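# Move tray to other desk, rearranging three objects

## Task

Bring the tray to the second desk and leave it lying flat, with nearly its whole footprint on that desk and the C battery sitting on it. On that desk, but not on the tray, the glue stick (either end down) and the spice jar must each stand upright. The C battery must stand upright on the tray. Each object is judged on its own and only counts when upright and correctly placed, and none of them count unless the tray condition holds. The robot must not fall over or end up leaning.

## Robot and tools

ROBOT. A LinearBot: an omnidirectional wheeled base with a column about 1.7 m high. A carriage rides the column (lift_m) and holds two six-joint arms, left and right, each with a five-finger hand. Arm bases sit near 0.57 m + lift_m above the floor, and carriage parts hang roughly 0.15 m under them. A hand point can get 0.78 m from its shoulder but only about 0.4 m below the arm base. Parked joints 1-6: 0, 0.05, 0.05, 1.45, 0, 0. Cameras: carriage_camera (fixed, facing forward, tilted about 20 degrees down), left_wrist_camera and right_wrist_camera (on each wrist's little-finger side, aimed at the hand point).

FRAMES. Base frame: metres, origin on the floor below the base centre, x forward, y left, z up. The left_hand and right_hand readings are hand points in this frame; the real hand is usually a bit lower, more so when reaching far or carrying weight. The odometry frame is the base frame as it was at the start; base_odometry only integrates wheel turns (slip counts as travel), heading in rad, positive to the left, range -3.142 to 3.142.

move. One action plus optional cameras (list of carriage_camera, left_wrist_camera, right_wrist_camera, or all) and blocking. With no action it just reports state and images.
- base: an object with exactly one key, an offset from where the base now is: translate_m (-2 to 2 m, forward positive), strafe_m (-2 to 2 m, left positive) or rotate_rad (-6.3 to 6.3 rad, counter-clockwise positive).
- joints: one flat object covering both arms, keyed by name, each value an absolute target. lift_m 0 to 1 m. For each side (left_/right_): joint1_rad -2.617 to 3.054 (turn about vertical, 0 ahead, positive left); joint2_rad 0 to 3.141 (shoulder: 0 upper arm back and level, 1.57 up, 3.14 forward and level); joint3_rad 0 to 3.141 (elbow, 0 folded, 3.14 straight); joint4_rad -1.57 to 1.57 (wrist pitch, positive lifts fingertips); joint5_rad -1.57 to 1.57 (wrist yaw, positive swings fingertips right, opposite to joint 1); joint6_rad -2.094 to 2.094 (roll about the finger direction, positive clockwise seen from the forearm). With joints 5 and 6 at 0 and the hand level, the palm faces down. Hand keys, each -1 to 1, +1 open and -1 closed: <side>_hand_little, _ring, _middle, _index, _thumb_bend, _thumb_turn (-1 places the thumb facing the fingers). <side>_hand_force_limit (-1 to 1, roughly 0 to 10 N at the fingertip, 15 N for thumb motors) and <side>_hand_speed (-0.96 to 1) are settings; at the start they are 0 and -0.8. Use speed -0.94 or lower for a gentle grip. A wrapped grip fits objects about 0.035 to 0.065 m thick.
- speeds: top speeds for this action only: translate_m and strafe_m 0.02 to 0.5 m/s, rotate_rad 0.05 to 1.57 rad/s, lift_m 0.08 to 0.27 m/s (default 0.25; others default to the maximum).
- min_time_s: 0.1 to 8 s, minimum duration of each arm motion; 2 or more gives straighter hand paths, too short makes arms overshoot.
- blocking: true (default) waits until everything is at rest; false returns within about 0.5 s while motion continues. A later move overrides only the keys it names.
No action runs past 14 s (time_out). Unknown keys make a call invalid; out-of-range values are refused.

wait: seconds 0 to 10, optional cameras; returns early once earlier moves settle. stop: brakes all running motions (not instant; the base coasts). zoom_image: camera plus region [x0, y0, x1, y1] in image pixels, at most 504 by 504, from that camera's latest image. show_instructions: shows reference pages. finished_scene: ends the scene (scene 1, optional); the result must hold without the robot.

RESULTS. The pictures line lists images in order. move reads done or the worst status. base_status and joint_status per motion: done, moving, off_target (resting short, maybe still pushing), stopped, contact_stop, time_out, not_followed (blocked because arms would nearly touch), limit_stop_at_motor_heat. on_its_own lists things the robot did uncommanded. motor_effort is percent of maximum with the last action's peak in brackets. <side>_hand_stopped_by gives six words for little, ring, middle, index, thumb_bend, thumb_turn: moving, target, force, stalled or fault. <side>_<motor>_load_n is fingertip force in N; a drop toward 0 suggests a lost grip. MOTOR HOT warns of heating; OVER-TEMPERATURE FAULT means that arm has gone limp for 30 to 60 s or more. After a refused call or an unplanned stop, the remaining move, wait and finished_scene calls in the same reply are skipped. The robot keeps executing while you deliberate.

AVOID. Arms striking or pressing each other (hands and fingers included). Tipping: keep the carriage low and arms tucked when driving or loaded; do not swing both loaded arms fast. Do not back under a desk edge. With joint2 under 0.8, turning joint1 outward 0.5 or more can hit the column. Arms have no contact stop and keep pushing; park them to cool. After a contact_stop, back off about 0.2 m. Never drop, slam or knock objects or let them fall.

Each tool is called after "Request:" in YAML: its name, and indented under it one key for each argument.

Reference images:

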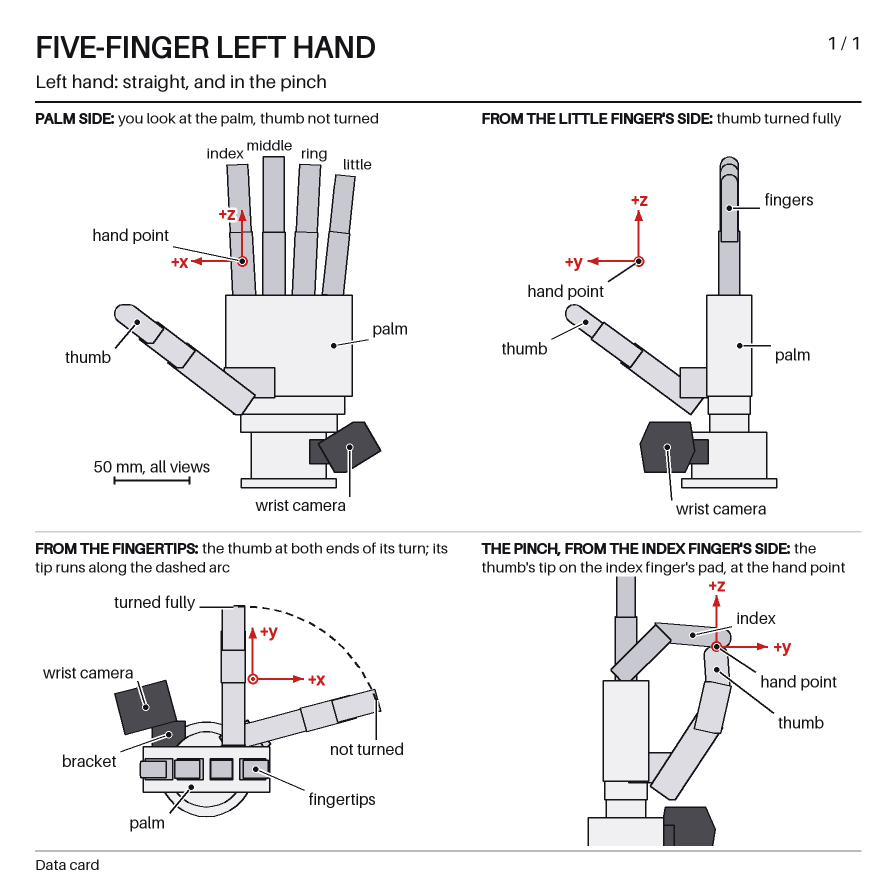

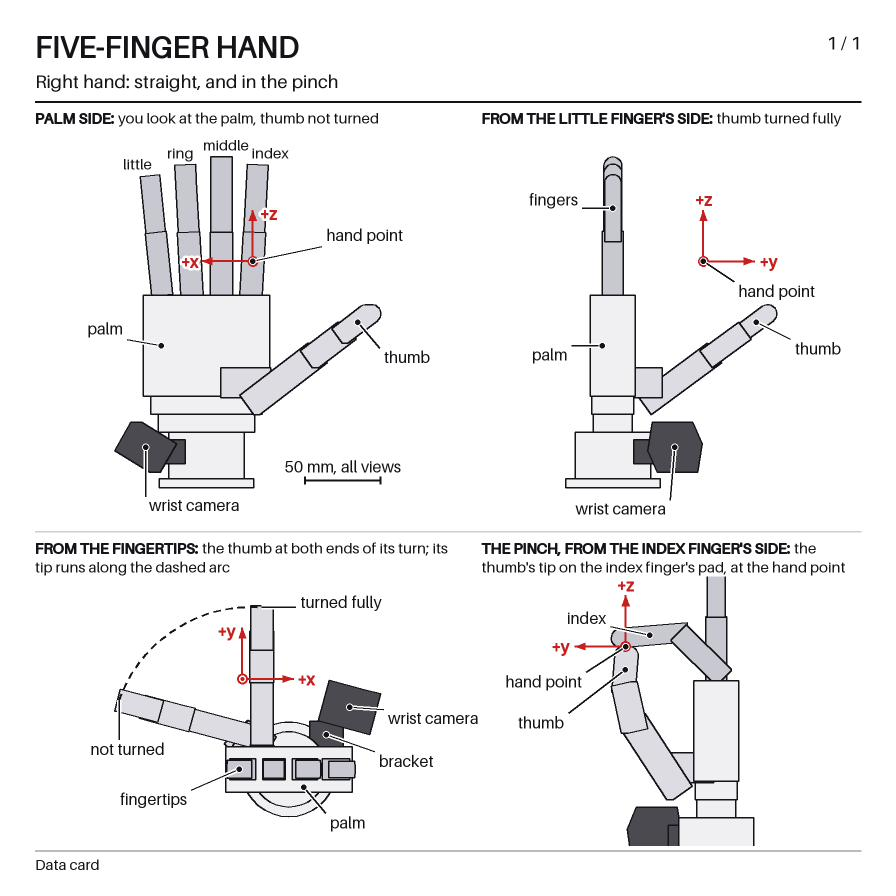

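## Session

Request:
move:

Scene clock: 0.00 s.
Joint torques (N m): no reading
base_odometry: x=+0.000 y=+0.000 heading=+0.000
base_status: not commanded
joint_positions: lift_m=+0.300 left_joint1_rad=+0.009 left_joint2_rad=+0.067 left_joint3_rad=+0.034 left_joint4_rad=+1.478 left_joint5_rad=-0.010 left_joint6_rad=+0.017 right_joint1_rad=-0.003 right_joint2_rad=+0.064 right_joint3_rad=+0.056 right_joint4_rad=+1.445 right_joint5_rad=+0.039 right_joint6_rad=-0.036 left_hand_little=+1.000 left_hand_ring=+1.000 left_hand_middle=+1.000 left_hand_index=+1.000 left_hand_thumb_turn=+1.000 left_hand_thumb_bend=+1.000 left_hand_force_limit=+0.000 left_hand_speed=-0.800 right_hand_little=+1.000 right_hand_ring=+1.000 right_hand_middle=+1.000 right_hand_index=+1.000 right_hand_thumb_turn=+1.000 right_hand_thumb_bend=+1.000 right_hand_force_limit=+0.000 right_hand_speed=-0.800
joint_status: not commanded
left_hand_stopped_by: target,target,target,target,target,target
right_hand_stopped_by: target,target,target,target,target,target
left_little_load_n: 0.0
left_ring_load_n: 0.0
left_middle_load_n: 0.0
left_index_load_n: 0.0
left_thumb_bend_load_n: 0.5
left_thumb_turn_load_n: 0.0
right_little_load_n: 0.0
right_ring_load_n: 0.0
right_middle_load_n: 0.0
right_index_load_n: 0.0
right_thumb_bend_load_n: 0.0
right_thumb_turn_load_n: 0.0
motor_effort: lift_m=+37 drive_wheels=+1
left_hand: x=+0.3144 y=+0.2886 z=+1.3374 quat_wxyz=(+0.715, -0.048, +0.041, -0.696) (m; base frame)
right_hand: x=+0.3156 y=-0.2949 z=+1.3425 quat_wxyz=(+0.690, -0.035, +0.061, -0.720) (m; base frame)
pictures: carriage_camera, left_wrist_camera, right_wrist_camera

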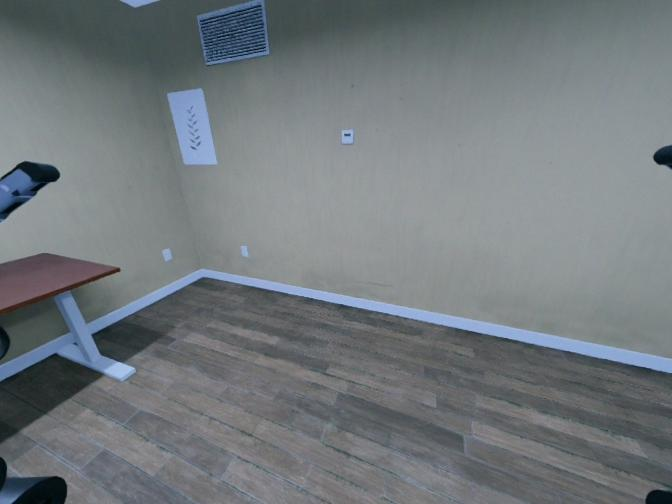

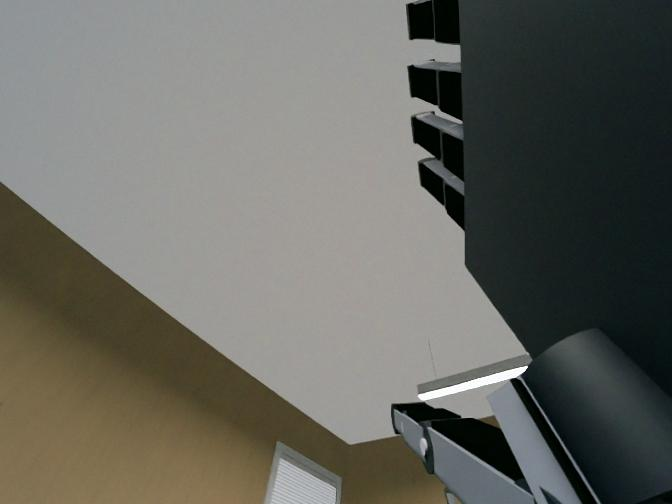

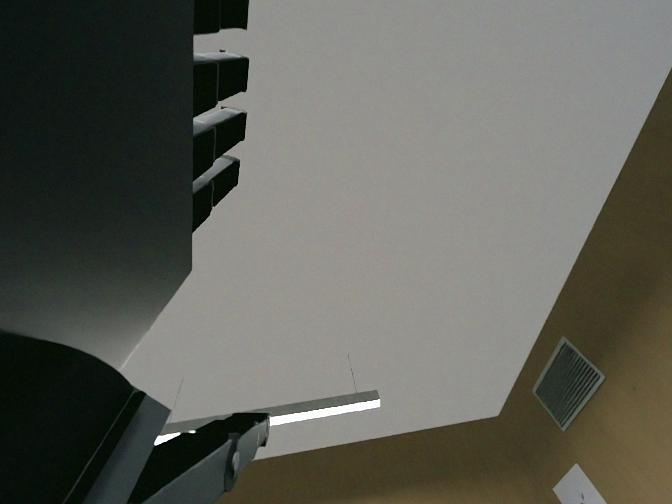

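Request:
move:
  base: {"rotate_rad": 1.0}
  cameras: ["carriage_camera"]

Request:
move:
  base: {"rotate_rad": 1.2}
  cameras: ["carriage_camera"]

Request:
move:
  base: {"rotate_rad": 1.2}
  cameras: ["carriage_camera"]

Request:
move:
  base: {"rotate_rad": 1.2}
  cameras: ["carriage_camera"]

Scene clock: 10.80 s.
Joint torques (N m): left_arm=[-0.13 3.23 5.79 0.09 -0.05 0.04] | right_arm=[-0.47 3.55 6.45 -0.02 -0.05 -0.06]
move: done
base_odometry: x=+0.000 y=+0.000 heading=+0.999
base_status: done
joint_positions: lift_m=+0.300 left_joint1_rad=+0.009 left_joint2_rad=+0.067 left_joint3_rad=+0.034 left_joint4_rad=+1.478 left_joint5_rad=-0.010 left_joint6_rad=+0.017 right_joint1_rad=-0.003 right_joint2_rad=+0.064 right_joint3_rad=+0.056 right_joint4_rad=+1.444 right_joint5_rad=+0.039 right_joint6_rad=-0.036 left_hand_little=+1.000 left_hand_ring=+1.000 left_hand_middle=+1.000 left_hand_index=+1.000 left_hand_thumb_turn=+1.000 left_hand_thumb_bend=+1.000 left_hand_force_limit=+0.000 left_hand_speed=-0.800 right_hand_little=+1.000 right_hand_ring=+1.000 right_hand_middle=+1.000 right_hand_index=+1.000 right_hand_thumb_turn=+1.000 right_hand_thumb_bend=+1.000 right_hand_force_limit=+0.000 right_hand_speed=-0.800
joint_status: not commanded
left_hand_stopped_by: target,target,target,target,target,target
right_hand_stopped_by: target,target,target,target,target,target
left_little_load_n: 0.0
left_ring_load_n: 0.0
left_middle_load_n: 0.0
left_index_load_n: 0.0
left_thumb_bend_load_n: 0.0
left_thumb_turn_load_n: 0.0
right_little_load_n: 0.0
right_ring_load_n: 0.0
right_middle_load_n: 0.0
right_index_load_n: 0.0
right_thumb_bend_load_n: 0.0
right_thumb_turn_load_n: 0.0
motor_effort: lift_m=+37(37) drive_wheels=+5(13)
left_hand: x=+0.3144 y=+0.2886 z=+1.3374 quat_wxyz=(+0.715, -0.048, +0.041, -0.696) (m; base frame)
right_hand: x=+0.3157 y=-0.2949 z=+1.3425 quat_wxyz=(+0.690, -0.035, +0.061, -0.720) (m; base frame)
pictures: carriage_camera

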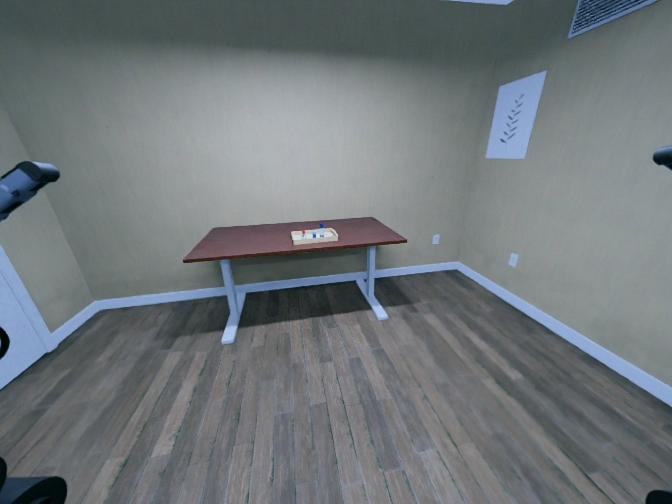

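Scene clock: 13.57 s.
Joint torques (N m): left_arm=[-0.1 3.26 5.83 0.09 -0.06 0.05] | right_arm=[-0.46 3.56 6.49 0.03 -0.04 -0.07]
move: done
base_odometry: x=+0.000 y=+0.000 heading=+2.199
base_status: done
joint_positions: lift_m=+0.300 left_joint1_rad=+0.009 left_joint2_rad=+0.067 left_joint3_rad=+0.034 left_joint4_rad=+1.477 left_joint5_rad=-0.010 left_joint6_rad=+0.017 right_joint1_rad=-0.003 right_joint2_rad=+0.064 right_joint3_rad=+0.056 right_joint4_rad=+1.444 right_joint5_rad=+0.039 right_joint6_rad=-0.036 left_hand_little=+1.000 left_hand_ring=+1.000 left_hand_middle=+1.000 left_hand_index=+1.000 left_hand_thumb_turn=+1.000 left_hand_thumb_bend=+1.000 left_hand_force_limit=+0.000 left_hand_speed=-0.800 right_hand_little=+1.000 right_hand_ring=+1.000 right_hand_middle=+1.000 right_hand_index=+1.000 right_hand_thumb_turn=+1.000 right_hand_thumb_bend=+1.000 right_hand_force_limit=+0.000 right_hand_speed=-0.800
joint_status: not commanded
left_hand_stopped_by: target,target,target,target,target,target
right_hand_stopped_by: target,target,target,target,target,target
left_little_load_n: 0.0
left_ring_load_n: 0.0
left_middle_load_n: 0.0
left_index_load_n: 0.0
left_thumb_bend_load_n: 0.0
left_thumb_turn_load_n: 0.0
right_little_load_n: 0.0
right_ring_load_n: -0.5
right_middle_load_n: 0.0
right_index_load_n: 0.0
right_thumb_bend_load_n: 0.0
right_thumb_turn_load_n: 0.0
motor_effort: lift_m=+37(37) drive_wheels=+4(11)
left_hand: x=+0.3145 y=+0.2886 z=+1.3374 quat_wxyz=(+0.715, -0.048, +0.041, -0.696) (m; base frame)
right_hand: x=+0.3157 y=-0.2949 z=+1.3425 quat_wxyz=(+0.690, -0.035, +0.061, -0.720) (m; base frame)
pictures: carriage_camera

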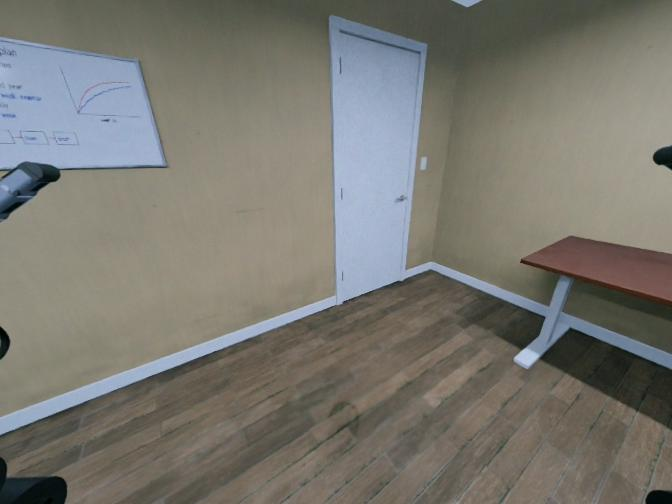

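Scene clock: 16.33 s.
Joint torques (N m): left_arm=[-0.1 3.19 5.83 0.09 -0.05 0.06] | right_arm=[-0.5 3.52 6.37 0.01 -0.04 -0.06]
move: done
base_odometry: x=+0.000 y=+0.000 heading=-2.885
base_status: done
joint_positions: lift_m=+0.300 left_joint1_rad=+0.009 left_joint2_rad=+0.067 left_joint3_rad=+0.034 left_joint4_rad=+1.477 left_joint5_rad=-0.010 left_joint6_rad=+0.017 right_joint1_rad=-0.003 right_joint2_rad=+0.064 right_joint3_rad=+0.056 right_joint4_rad=+1.444 right_joint5_rad=+0.039 right_joint6_rad=-0.036 left_hand_little=+1.000 left_hand_ring=+1.000 left_hand_middle=+1.000 left_hand_index=+1.000 left_hand_thumb_turn=+1.000 left_hand_thumb_bend=+1.000 left_hand_force_limit=+0.000 left_hand_speed=-0.800 right_hand_little=+1.000 right_hand_ring=+1.000 right_hand_middle=+1.000 right_hand_index=+1.000 right_hand_thumb_turn=+1.000 right_hand_thumb_bend=+1.000 right_hand_force_limit=+0.000 right_hand_speed=-0.800
joint_status: not commanded
left_hand_stopped_by: target,target,target,target,target,target
right_hand_stopped_by: target,target,target,target,target,target
left_little_load_n: 0.0
left_ring_load_n: 0.0
left_middle_load_n: 0.5
left_index_load_n: 0.0
left_thumb_bend_load_n: 0.0
left_thumb_turn_load_n: -0.5
right_little_load_n: 0.0
right_ring_load_n: 0.0
right_middle_load_n: 0.0
right_index_load_n: 0.0
right_thumb_bend_load_n: 0.5
right_thumb_turn_load_n: 0.0
motor_effort: lift_m=+37(37) drive_wheels=+5(11)
left_hand: x=+0.3146 y=+0.2886 z=+1.3373 quat_wxyz=(+0.715, -0.048, +0.041, -0.696) (m; base frame)
right_hand: x=+0.3158 y=-0.2949 z=+1.3424 quat_wxyz=(+0.690, -0.035, +0.061, -0.720) (m; base frame)
pictures: carriage_camera

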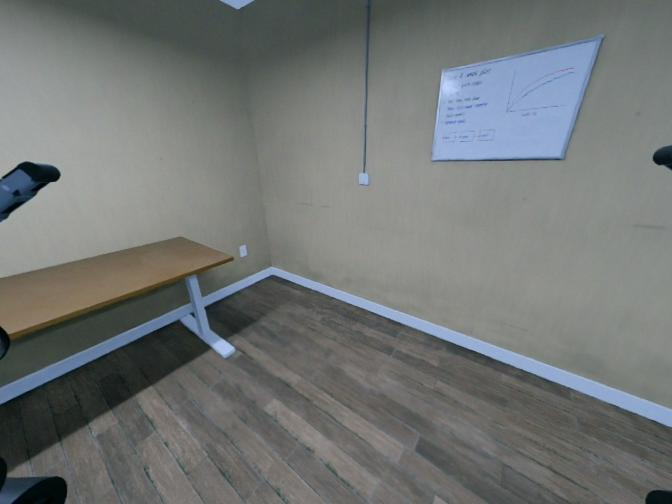

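Scene clock: 19.10 s.
Joint torques (N m): left_arm=[-0.13 3.29 5.87 0.09 -0.04 0.05] | right_arm=[-0.55 3.62 6.38 0 -0.06 -0.08]
move: done
base_odometry: x=+0.000 y=+0.000 heading=-1.685
base_status: done
joint_positions: lift_m=+0.300 left_joint1_rad=+0.009 left_joint2_rad=+0.067 left_joint3_rad=+0.034 left_joint4_rad=+1.477 left_joint5_rad=-0.010 left_joint6_rad=+0.017 right_joint1_rad=-0.003 right_joint2_rad=+0.064 right_joint3_rad=+0.056 right_joint4_rad=+1.444 right_joint5_rad=+0.039 right_joint6_rad=-0.036 left_hand_little=+1.000 left_hand_ring=+1.000 left_hand_middle=+1.000 left_hand_index=+1.000 left_hand_thumb_turn=+1.000 left_hand_thumb_bend=+1.000 left_hand_force_limit=+0.000 left_hand_speed=-0.800 right_hand_little=+1.000 right_hand_ring=+1.000 right_hand_middle=+1.000 right_hand_index=+1.000 right_hand_thumb_turn=+1.000 right_hand_thumb_bend=+1.000 right_hand_force_limit=+0.000 right_hand_speed=-0.800
joint_status: not commanded
left_hand_stopped_by: target,target,target,target,target,target
right_hand_stopped_by: target,target,target,target,target,target
left_little_load_n: 0.0
left_ring_load_n: 0.0
left_middle_load_n: 0.0
left_index_load_n: 0.0
left_thumb_bend_load_n: 0.0
left_thumb_turn_load_n: 0.0
right_little_load_n: 0.0
right_ring_load_n: 0.0
right_middle_load_n: 0.0
right_index_load_n: 0.0
right_thumb_bend_load_n: -0.5
right_thumb_turn_load_n: 0.0
motor_effort: lift_m=+37(37) drive_wheels=+5(11)
left_hand: x=+0.3147 y=+0.2886 z=+1.3373 quat_wxyz=(+0.715, -0.048, +0.042, -0.696) (m; base frame)
right_hand: x=+0.3158 y=-0.2949 z=+1.3424 quat_wxyz=(+0.690, -0.035, +0.061, -0.720) (m; base frame)
pictures: carriage_camera

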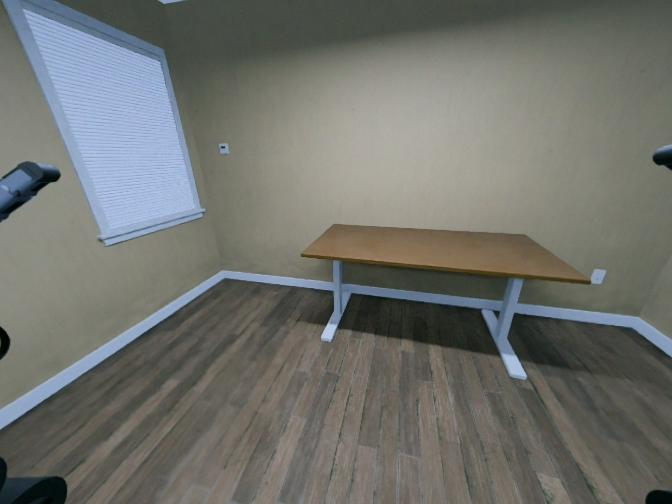

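Request:
move:
  base: {"rotate_rad": 2.939}
  cameras: ["carriage_camera"]

Request:
zoom_image:
  camera: "carriage_camera"
  region: [240, 180, 480, 340]

Scene clock: 47.10 s.
Joint torques (N m): left_arm=[-0.08 3.22 5.86 0.11 -0.04 0.05] | right_arm=[-0.38 3.59 6.32 0.03 -0.04 -0.04]
move: done
base_odometry: x=+0.000 y=+0.000 heading=+1.253
base_status: done
joint_positions: lift_m=+0.300 left_joint1_rad=+0.009 left_joint2_rad=+0.067 left_joint3_rad=+0.034 left_joint4_rad=+1.475 left_joint5_rad=-0.010 left_joint6_rad=+0.017 right_joint1_rad=-0.003 right_joint2_rad=+0.064 right_joint3_rad=+0.056 right_joint4_rad=+1.442 right_joint5_rad=+0.039 right_joint6_rad=-0.036 left_hand_little=+1.000 left_hand_ring=+1.000 left_hand_middle=+1.000 left_hand_index=+1.000 left_hand_thumb_turn=+1.000 left_hand_thumb_bend=+1.000 left_hand_force_limit=+0.000 left_hand_speed=-0.800 right_hand_little=+1.000 right_hand_ring=+1.000 right_hand_middle=+1.000 right_hand_index=+1.000 right_hand_thumb_turn=+1.000 right_hand_thumb_bend=+1.000 right_hand_force_limit=+0.000 right_hand_speed=-0.800
joint_status: not commanded
left_hand_stopped_by: target,target,target,target,target,target
right_hand_stopped_by: target,target,target,target,target,target
left_little_load_n: 0.0
left_ring_load_n: 0.0
left_middle_load_n: 0.0
left_index_load_n: 0.0
left_thumb_bend_load_n: 0.0
left_thumb_turn_load_n: 0.0
right_little_load_n: 0.0
right_ring_load_n: 0.0
right_middle_load_n: 0.5
right_index_load_n: 0.0
right_thumb_bend_load_n: -0.5
right_thumb_turn_load_n: 0.0
motor_effort: lift_m=+37(37) drive_wheels=+6(11)
left_hand: x=+0.3150 y=+0.2886 z=+1.3372 quat_wxyz=(+0.715, -0.049, +0.042, -0.696) (m; base frame)
right_hand: x=+0.3163 y=-0.2949 z=+1.3423 quat_wxyz=(+0.690, -0.036, +0.062, -0.720) (m; base frame)
pictures: carriage_camera

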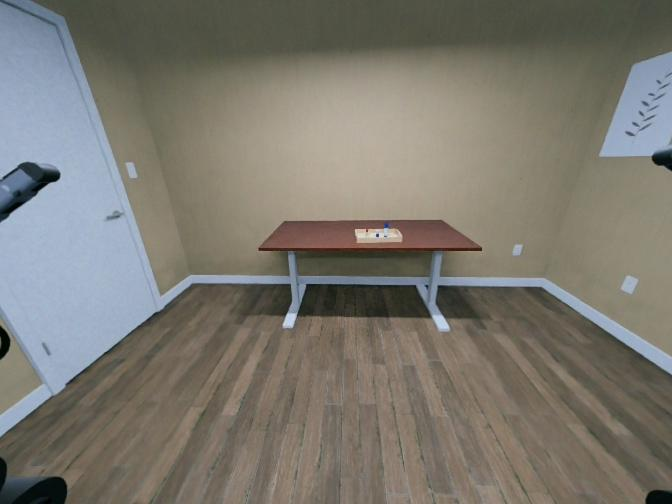

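Scaled by 2.100 from the camera's 672x504 image, which has a finer 960x720 frame.

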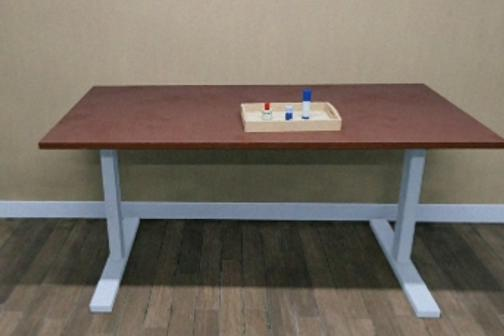

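Request:
move:
  base: {"strafe_m": -0.22}

Request:
move:
  base: {"translate_m": 0.8}
  cameras: ["carriage_camera"]

Request:
zoom_image:
  camera: "carriage_camera"
  region: [240, 180, 440, 340]

Scene clock: 65.57 s.
Joint torques (N m): left_arm=[-0.13 3.23 5.83 0.11 -0.05 0.04] | right_arm=[-0.4 3.63 6.43 0.02 -0.04 -0.09]
move: done
base_odometry: x=+0.209 y=-0.068 heading=+1.254
base_status: done
joint_positions: lift_m=+0.300 left_joint1_rad=+0.009 left_joint2_rad=+0.067 left_joint3_rad=+0.034 left_joint4_rad=+1.475 left_joint5_rad=-0.010 left_joint6_rad=+0.017 right_joint1_rad=-0.003 right_joint2_rad=+0.064 right_joint3_rad=+0.056 right_joint4_rad=+1.442 right_joint5_rad=+0.039 right_joint6_rad=-0.036 left_hand_little=+1.000 left_hand_ring=+1.000 left_hand_middle=+1.000 left_hand_index=+1.000 left_hand_thumb_turn=+1.000 left_hand_thumb_bend=+1.000 left_hand_force_limit=+0.000 left_hand_speed=-0.800 right_hand_little=+1.000 right_hand_ring=+1.000 right_hand_middle=+1.000 right_hand_index=+1.000 right_hand_thumb_turn=+1.000 right_hand_thumb_bend=+1.000 right_hand_force_limit=+0.000 right_hand_speed=-0.800
joint_status: not commanded
left_hand_stopped_by: target,target,target,target,target,target
right_hand_stopped_by: target,target,target,target,target,target
left_little_load_n: 0.0
left_ring_load_n: 0.0
left_middle_load_n: 0.0
left_index_load_n: 0.0
left_thumb_bend_load_n: 0.0
left_thumb_turn_load_n: 0.0
right_little_load_n: 0.0
right_ring_load_n: 0.0
right_middle_load_n: 0.0
right_index_load_n: 0.0
right_thumb_bend_load_n: 0.0
right_thumb_turn_load_n: 0.0
motor_effort: lift_m=+37(37) drive_wheels=-8(13)
left_hand: x=+0.3150 y=+0.2886 z=+1.3372 quat_wxyz=(+0.715, -0.049, +0.042, -0.696) (m; base frame)
right_hand: x=+0.3163 y=-0.2948 z=+1.3423 quat_wxyz=(+0.690, -0.036, +0.062, -0.720) (m; base frame)
pictures: none

Scene clock: 69.43 s.
Joint torques (N m): left_arm=[-0.1 3.18 5.55 0.1 -0.04 0.04] | right_arm=[-0.57 3.63 6.34 0.02 -0.04 -0.05]
move: done
base_odometry: x=+0.459 y=+0.692 heading=+1.254
base_status: done
joint_positions: lift_m=+0.300 left_joint1_rad=+0.009 left_joint2_rad=+0.067 left_joint3_rad=+0.034 left_joint4_rad=+1.476 left_joint5_rad=-0.011 left_joint6_rad=+0.017 right_joint1_rad=-0.003 right_joint2_rad=+0.064 right_joint3_rad=+0.056 right_joint4_rad=+1.441 right_joint5_rad=+0.039 right_joint6_rad=-0.036 left_hand_little=+1.000 left_hand_ring=+1.000 left_hand_middle=+1.000 left_hand_index=+1.000 left_hand_thumb_turn=+1.000 left_hand_thumb_bend=+1.000 left_hand_force_limit=+0.000 left_hand_speed=-0.800 right_hand_little=+1.000 right_hand_ring=+1.000 right_hand_middle=+1.000 right_hand_index=+1.000 right_hand_thumb_turn=+1.000 right_hand_thumb_bend=+1.000 right_hand_force_limit=+0.000 right_hand_speed=-0.800
joint_status: not commanded
left_hand_stopped_by: target,target,target,target,target,target
right_hand_stopped_by: target,target,target,target,target,target
left_little_load_n: 0.0
left_ring_load_n: 0.0
left_middle_load_n: 0.0
left_index_load_n: 0.0
left_thumb_bend_load_n: 0.0
left_thumb_turn_load_n: 0.0
right_little_load_n: 0.0
right_ring_load_n: 0.0
right_middle_load_n: 0.0
right_index_load_n: 0.5
right_thumb_bend_load_n: 0.0
right_thumb_turn_load_n: 0.0
motor_effort: lift_m=+37(37) drive_wheels=-3(10)
left_hand: x=+0.3148 y=+0.2887 z=+1.3373 quat_wxyz=(+0.715, -0.049, +0.042, -0.696) (m; base frame)
right_hand: x=+0.3165 y=-0.2948 z=+1.3422 quat_wxyz=(+0.690, -0.036, +0.062, -0.720) (m; base frame)
pictures: carriage_camera

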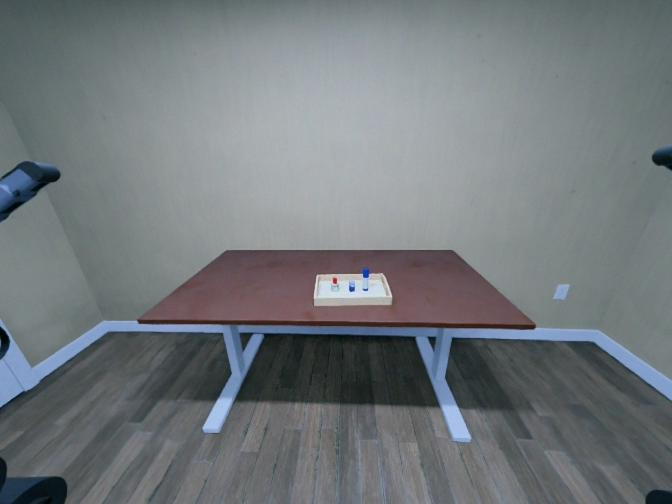

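Scaled by 2.520 from the camera's 672x504 image, which has a finer 960x720 frame.

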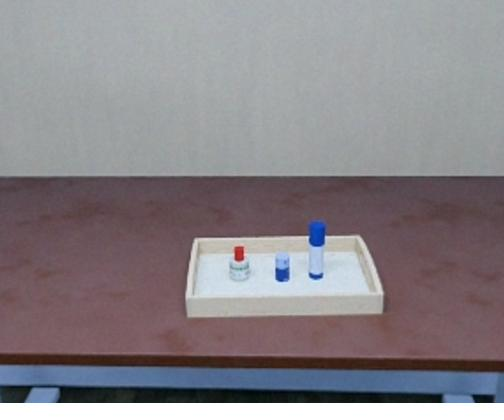

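Request:
move:
  base: {"translate_m": 0.35}
  joints: {"lift_m": 0.4}
  speeds: {"translate_m": 0.25}
  cameras: ["carriage_camera"]

Request:
zoom_image:
  camera: "carriage_camera"
  region: [240, 280, 440, 440]

Scene clock: 89.40 s.
Joint torques (N m): left_arm=[-0.13 3.3 5.78 0.05 -0.04 0.05] | right_arm=[-0.55 3.62 6.24 0.01 -0.06 -0.07]
move: done
base_odometry: x=+0.568 y=+1.024 heading=+1.253
base_status: done
joint_positions: lift_m=+0.400 left_joint1_rad=+0.009 left_joint2_rad=+0.067 left_joint3_rad=+0.034 left_joint4_rad=+1.476 left_joint5_rad=-0.011 left_joint6_rad=+0.017 right_joint1_rad=-0.003 right_joint2_rad=+0.064 right_joint3_rad=+0.056 right_joint4_rad=+1.444 right_joint5_rad=+0.039 right_joint6_rad=-0.036 left_hand_little=+1.000 left_hand_ring=+1.000 left_hand_middle=+1.000 left_hand_index=+1.000 left_hand_thumb_turn=+1.000 left_hand_thumb_bend=+1.000 left_hand_force_limit=+0.000 left_hand_speed=-0.800 right_hand_little=+1.000 right_hand_ring=+1.000 right_hand_middle=+1.000 right_hand_index=+1.000 right_hand_thumb_turn=+1.000 right_hand_thumb_bend=+1.000 right_hand_force_limit=+0.000 right_hand_speed=-0.800
joint_status: all done
left_hand_stopped_by: target,target,target,target,target,target
right_hand_stopped_by: target,target,target,target,target,target
left_little_load_n: 0.0
left_ring_load_n: 0.0
left_middle_load_n: 0.0
left_index_load_n: 0.0
left_thumb_bend_load_n: 0.0
left_thumb_turn_load_n: 0.0
right_little_load_n: 0.0
right_ring_load_n: 0.0
right_middle_load_n: 0.0
right_index_load_n: 0.0
right_thumb_bend_load_n: 0.0
right_thumb_turn_load_n: 0.0
motor_effort: lift_m=+40(48) drive_wheels=-1(9)
left_hand: x=+0.3149 y=+0.2887 z=+1.4370 quat_wxyz=(+0.715, -0.049, +0.042, -0.696) (m; base frame)
right_hand: x=+0.3159 y=-0.2948 z=+1.4422 quat_wxyz=(+0.691, -0.035, +0.061, -0.720) (m; base frame)
pictures: carriage_camera
camera_calibration:
carriage_camera: T_world_to_cam=[[0.034501, -0.99907, -0.025864, 0.0349414], [-0.37281, 0.0111457, -0.927841, 1.35172], [0.927266, 0.0416538, -0.372079, 0.418072], [0, 0, 0, 1]] pos_world=[0.115064, 0.00242879, 1.41064]

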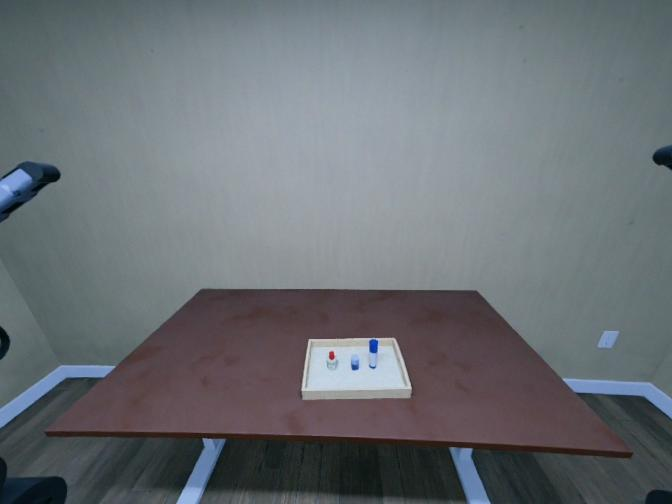

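Scaled by 2.520 from the camera's 672x504 image, which has a finer 960x720 frame.

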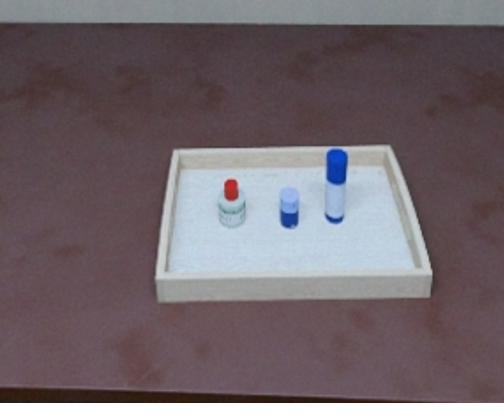

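Request:
move:
  joints: {"left_joint1_rad":0,"left_joint2_rad":1.0,"left_joint3_rad":1.0,"left_joint4_rad":0,"left_joint5_rad":0,"left_joint6_rad":0,"right_joint1_rad":0,"right_joint2_rad":1.0,"right_joint3_rad":1.5,"right_joint4_rad":0,"right_joint5_rad":0,"right_joint6_rad":0}
  min_time_s: 3

Request:
move:
  joints: {"left_joint1_rad":0,"left_joint2_rad":1.57,"left_joint3_rad":1.57,"left_joint4_rad":0,"left_joint5_rad":1.57,"left_joint6_rad":0,"right_joint1_rad":0,"right_joint2_rad":1.57,"right_joint3_rad":1.57,"right_joint4_rad":-1.0,"right_joint5_rad":0,"right_joint6_rad":0}
  min_time_s: 3
  cameras: ["all"]

Scene clock: 155.73 s.
Joint torques (N m): left_arm=[-0.7 -1.65 10.11 2.15 0.06 -0.06] | right_arm=[-0.12 -0.21 8.49 1.41 -0.14 0.11]
move: done
base_odometry: x=+0.568 y=+1.024 heading=+1.253
base_status: not commanded
joint_positions: lift_m=+0.400 left_joint1_rad=+0.007 left_joint2_rad=+0.990 left_joint3_rad=+0.970 left_joint4_rad=+0.011 left_joint5_rad=-0.011 left_joint6_rad=+0.009 right_joint1_rad=-0.003 right_joint2_rad=+0.995 right_joint3_rad=+1.475 right_joint4_rad=+0.003 right_joint5_rad=+0.014 right_joint6_rad=-0.012 left_hand_little=+1.000 left_hand_ring=+1.000 left_hand_middle=+1.000 left_hand_index=+1.000 left_hand_thumb_turn=+1.000 left_hand_thumb_bend=+1.000 left_hand_force_limit=+0.000 left_hand_speed=-0.800 right_hand_little=+1.000 right_hand_ring=+1.000 right_hand_middle=+1.000 right_hand_index=+1.000 right_hand_thumb_turn=+1.000 right_hand_thumb_bend=+1.000 right_hand_force_limit=+0.000 right_hand_speed=-0.800
joint_status: all done
left_hand_stopped_by: target,target,target,target,target,target
right_hand_stopped_by: target,target,target,target,target,target
left_little_load_n: 0.0
left_ring_load_n: 0.0
left_middle_load_n: -0.5
left_index_load_n: 0.0
left_thumb_bend_load_n: 0.0
left_thumb_turn_load_n: -0.5
right_little_load_n: 0.0
right_ring_load_n: 0.0
right_middle_load_n: -0.5
right_index_load_n: 0.0
right_thumb_bend_load_n: 0.0
right_thumb_turn_load_n: 0.0
motor_effort: lift_m=+40(40) drive_wheels=-2(5)
left_hand: x=+0.6063 y=+0.2900 z=+1.3216 quat_wxyz=(+0.504, -0.504, +0.500, -0.491) (m; base frame)
right_hand: x=+0.5488 y=-0.2891 z=+1.5676 quat_wxyz=(+0.598, -0.364, +0.369, -0.612) (m; base frame)
pictures: none

Scene clock: 159.07 s.
Joint torques (N m): left_arm=[-0.66 -4.88 9.1 1.31 0.15 -0.05] | right_arm=[-0.12 -5.56 9.94 1.02 -0.11 0.11]
move: done
base_odometry: x=+0.568 y=+1.024 heading=+1.253
base_status: not commanded
joint_positions: lift_m=+0.400 left_joint1_rad=+0.007 left_joint2_rad=+1.555 left_joint3_rad=+1.542 left_joint4_rad=+0.006 left_joint5_rad=+1.544 left_joint6_rad=+0.009 right_joint1_rad=-0.003 right_joint2_rad=+1.565 right_joint3_rad=+1.542 right_joint4_rad=-0.995 right_joint5_rad=+0.012 right_joint6_rad=-0.012 left_hand_little=+1.000 left_hand_ring=+1.000 left_hand_middle=+1.000 left_hand_index=+1.000 left_hand_thumb_turn=+1.000 left_hand_thumb_bend=+1.000 left_hand_force_limit=+0.000 left_hand_speed=-0.800 right_hand_little=+1.000 right_hand_ring=+1.000 right_hand_middle=+1.000 right_hand_index=+1.000 right_hand_thumb_turn=+1.000 right_hand_thumb_bend=+1.000 right_hand_force_limit=+0.000 right_hand_speed=-0.800
joint_status: all done
joint sent to its limit — left_joint5_rad, upper limit.
left_hand_stopped_by: target,target,target,target,target,target
right_hand_stopped_by: target,target,target,target,target,target
left_little_load_n: 0.0
left_ring_load_n: 0.0
left_middle_load_n: 0.0
left_index_load_n: 0.0
left_thumb_bend_load_n: 0.0
left_thumb_turn_load_n: -0.5
right_little_load_n: 0.0
right_ring_load_n: 0.0
right_middle_load_n: 0.0
right_index_load_n: 0.0
right_thumb_bend_load_n: 0.5
right_thumb_turn_load_n: 0.0
motor_effort: lift_m=+40(40) drive_wheels=+4(5)
left_hand: x=+0.5281 y=+0.1227 z=+1.3691 quat_wxyz=(+0.013, -0.011, +0.707, -0.707) (m; base frame)
right_hand: x=+0.5710 y=-0.2889 z=+1.1668 quat_wxyz=(+0.187, -0.682, +0.679, -0.199) (m; base frame)
pictures: carriage_camera, left_wrist_camera, right_wrist_camera
camera_calibration:
carriage_camera: T_world_to_cam=[[0.034501, -0.99907, -0.025864, 0.0349414], [-0.37281, 0.0111457, -0.927841, 1.35172], [0.927266, 0.0416538, -0.372079, 0.418072], [0, 0, 0, 1]] pos_world=[0.115064, 0.00242879, 1.41064]
left_wrist_camera: T_world_to_cam=[[-0.243035, 0.0424816, 0.969087, -1.20949], [-0.830444, 0.507181, -0.230498, 0.689376], [-0.501295, -0.860792, -0.087984, 0.605273], [0, 0, 0, 1]] pos_world=[0.581961, 0.222757, 1.38425]
right_wrist_camera: T_world_to_cam=[[-0.811931, -0.260563, -0.522374, 0.995486], [-0.472185, 0.819301, 0.325249, 0.129523], [0.343234, 0.510737, -0.78825, 0.985061], [0, 0, 0, 1]] pos_world=[0.531319, -0.349838, 1.25436]

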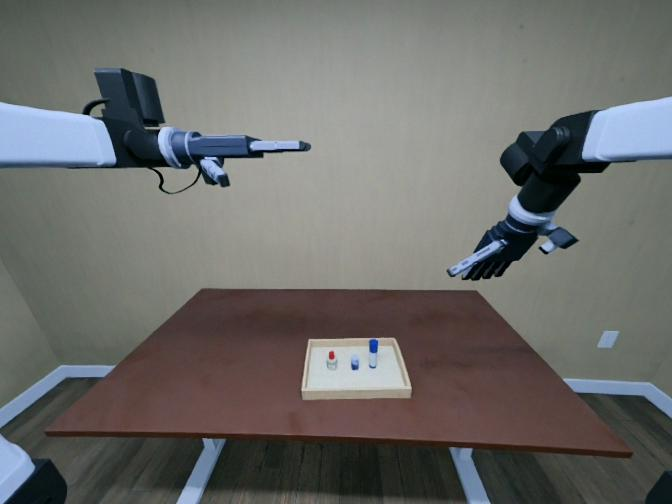

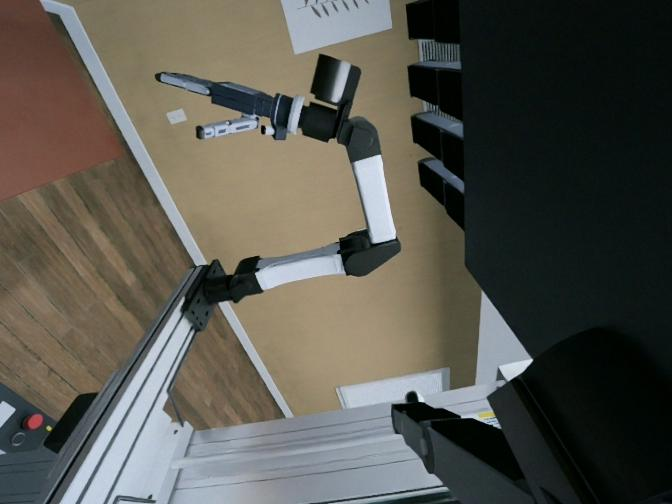

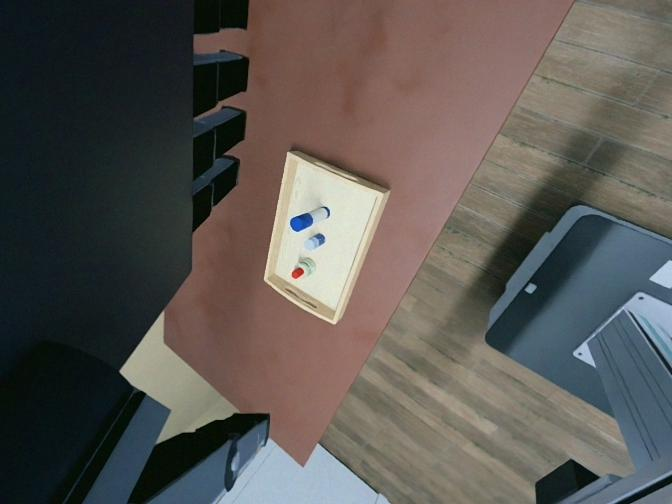

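Request:
zoom_image:
  camera: "right_wrist_camera"
  region: [240, 130, 410, 340]

Scaled by 2.400 from the camera's 672x504 image, which has a finer 960x720 frame.

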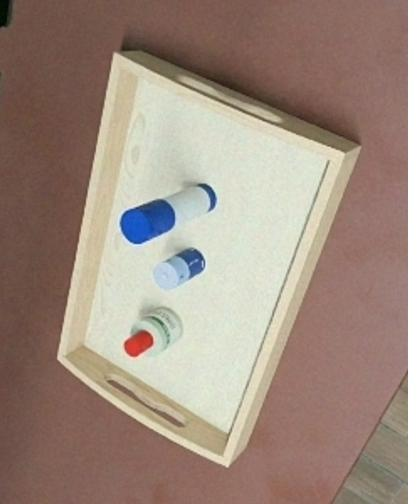

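Request:
move:
  base: {"translate_m": 0.18}
  speeds: {"translate_m": 0.15}

Request:
move:
  joints: {"lift_m":0.45,"left_joint1_rad":0,"left_joint2_rad":1.9,"left_joint3_rad":1.2,"left_joint4_rad":-0.87,"left_joint5_rad":0,"left_joint6_rad":-1.57,"right_joint1_rad":0,"right_joint2_rad":1.9,"right_joint3_rad":1.2,"right_joint4_rad":-0.87,"right_joint5_rad":0,"right_joint6_rad":1.57}
  min_time_s: 3
  cameras: ["all"]

Scene clock: 375.90 s.
Joint torques (N m): left_arm=[-0.72 -5.2 8.88 1.3 0.13 -0.05] | right_arm=[-0.16 -5.71 9.98 1.04 -0.11 0.09]
move: done
base_odometry: x=+0.625 y=+1.195 heading=+1.252
base_status: done
joint_positions: lift_m=+0.400 left_joint1_rad=+0.007 left_joint2_rad=+1.558 left_joint3_rad=+1.545 left_joint4_rad=+0.005 left_joint5_rad=+1.547 left_joint6_rad=+0.009 right_joint1_rad=-0.003 right_joint2_rad=+1.568 right_joint3_rad=+1.542 right_joint4_rad=-1.000 right_joint5_rad=+0.012 right_joint6_rad=-0.012 left_hand_little=+1.000 left_hand_ring=+1.000 left_hand_middle=+1.000 left_hand_index=+1.000 left_hand_thumb_turn=+1.000 left_hand_thumb_bend=+1.000 left_hand_force_limit=+0.000 left_hand_speed=-0.800 right_hand_little=+1.000 right_hand_ring=+1.000 right_hand_middle=+1.000 right_hand_index=+1.000 right_hand_thumb_turn=+1.000 right_hand_thumb_bend=+1.000 right_hand_force_limit=+0.000 right_hand_speed=-0.800
joint_status: not commanded
left_hand_stopped_by: target,target,target,target,target,target
right_hand_stopped_by: target,target,target,target,target,target
left_little_load_n: 0.0
left_ring_load_n: 0.0
left_middle_load_n: 0.0
left_index_load_n: 0.0
left_thumb_bend_load_n: 0.0
left_thumb_turn_load_n: 0.0
right_little_load_n: 0.0
right_ring_load_n: 0.0
right_middle_load_n: 0.0
right_index_load_n: 0.0
right_thumb_bend_load_n: 0.0
right_thumb_turn_load_n: 0.0
motor_effort: lift_m=+40(40) drive_wheels=-3(9)
left_hand: x=+0.5284 y=+0.1228 z=+1.3686 quat_wxyz=(+0.011, -0.011, +0.707, -0.707) (m; base frame)
right_hand: x=+0.5699 y=-0.2889 z=+1.1653 quat_wxyz=(+0.184, -0.683, +0.679, -0.196) (m; base frame)
pictures: none

Scene clock: 379.23 s.
Joint torques (N m): left_arm=[-0.65 -6.38 4.72 0.31 -0.17 -0.09] | right_arm=[-0.1 -6.84 5.16 0.28 -0.15 0.06]
move: done
base_odometry: x=+0.625 y=+1.195 heading=+1.252
base_status: not commanded
joint_positions: lift_m=+0.450 left_joint1_rad=+0.007 left_joint2_rad=+1.882 left_joint3_rad=+1.208 left_joint4_rad=-0.857 left_joint5_rad=+0.017 left_joint6_rad=-1.560 right_joint1_rad=-0.003 right_joint2_rad=+1.894 right_joint3_rad=+1.203 right_joint4_rad=-0.881 right_joint5_rad=+0.012 right_joint6_rad=+1.556 left_hand_little=+1.000 left_hand_ring=+1.000 left_hand_middle=+1.000 left_hand_index=+1.000 left_hand_thumb_turn=+1.000 left_hand_thumb_bend=+1.000 left_hand_force_limit=+0.000 left_hand_speed=-0.800 right_hand_little=+1.000 right_hand_ring=+1.000 right_hand_middle=+1.000 right_hand_index=+1.000 right_hand_thumb_turn=+1.000 right_hand_thumb_bend=+1.000 right_hand_force_limit=+0.000 right_hand_speed=-0.800
joint_status: all done
left_hand_stopped_by: target,target,target,target,target,target
right_hand_stopped_by: target,target,target,target,target,target
left_little_load_n: 0.0
left_ring_load_n: 0.0
left_middle_load_n: 0.0
left_index_load_n: 0.0
left_thumb_bend_load_n: -0.5
left_thumb_turn_load_n: 0.0
right_little_load_n: 0.0
right_ring_load_n: 0.0
right_middle_load_n: 0.0
right_index_load_n: 0.0
right_thumb_bend_load_n: 0.0
right_thumb_turn_load_n: 0.0
motor_effort: lift_m=+40(48) drive_wheels=+4(6)
left_hand: x=+0.5877 y=+0.2543 z=+1.0385 quat_wxyz=(-0.008, -1.000, +0.002, -0.020) (m; base frame)
right_hand: x=+0.5774 y=-0.2584 z=+1.0304 quat_wxyz=(-0.001, -0.006, +1.000, -0.006) (m; base frame)
pictures: carriage_camera, left_wrist_camera, right_wrist_camera
camera_calibration:
carriage_camera: T_world_to_cam=[[0.034501, -0.99907, -0.025864, 0.0362346], [-0.37281, 0.0111457, -0.927841, 1.39811], [0.927266, 0.0416538, -0.372079, 0.436676], [0, 0, 0, 1]] pos_world=[0.115064, 0.00242879, 1.46064]
left_wrist_camera: T_world_to_cam=[[0.241528, 0.969369, 0.0445947, -0.440637], [0.789941, -0.223097, 0.571158, -1.00323], [0.563611, -0.102723, -0.819628, 0.66045], [0, 0, 0, 1]] pos_world=[0.526678, 0.271167, 1.13397]
right_wrist_camera: T_world_to_cam=[[-0.262415, 0.964374, -0.0334696, 0.432817], [0.812045, 0.239436, 0.532215, -0.952681], [0.521269, 0.112482, -0.845947, 0.713437], [0, 0, 0, 1]] pos_world=[0.515305, -0.269541, 1.12505]

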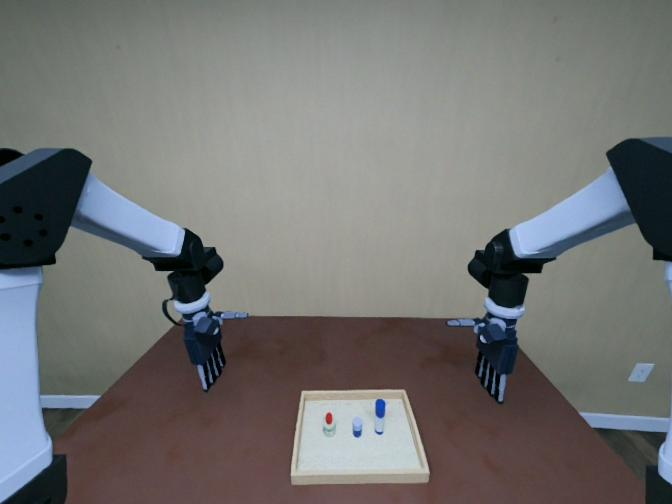

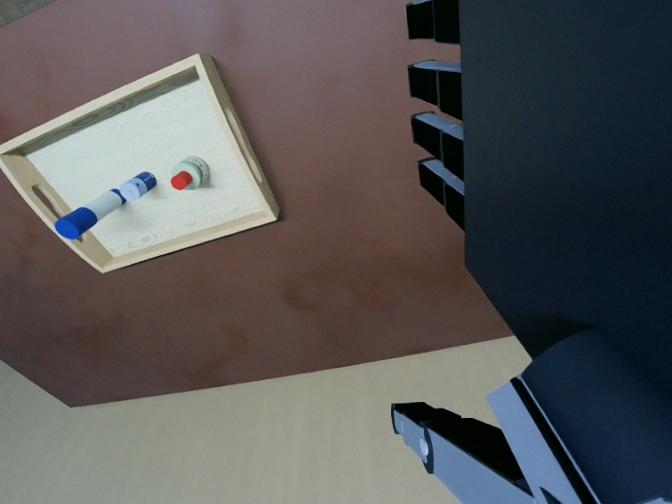

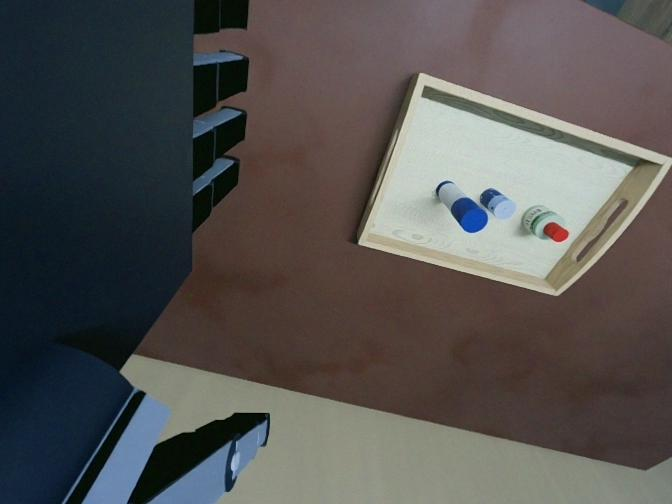

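Request:
zoom_image:
  camera: "carriage_camera"
  region: [440, 290, 540, 410]

Request:
zoom_image:
  camera: "carriage_camera"
  region: [270, 370, 450, 500]

Request:
zoom_image:
  camera: "carriage_camera"
  region: [150, 280, 250, 400]

Scaled by 4.200 from the camera's 672x504 image, which has a finer 960x720 frame.

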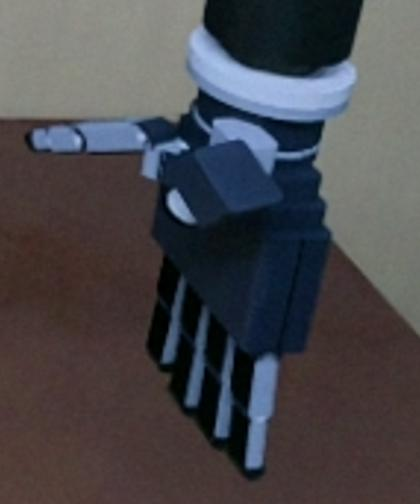

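Scaled by 2.800 from the camera's 672x504 image, which has a finer 960x720 frame.

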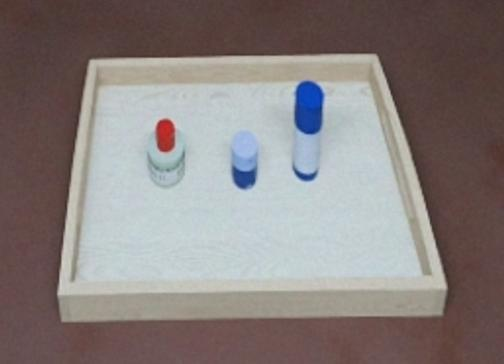

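Scaled by 4.200 from the camera's 672x504 image, which has a finer 960x720 frame.

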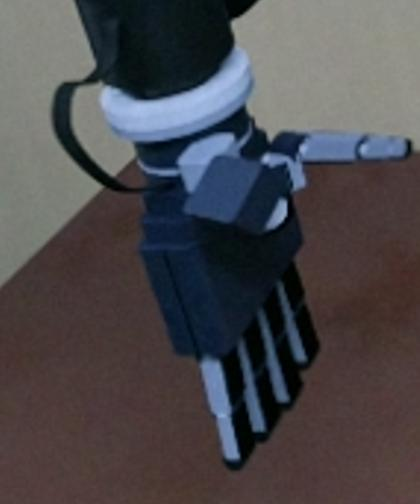

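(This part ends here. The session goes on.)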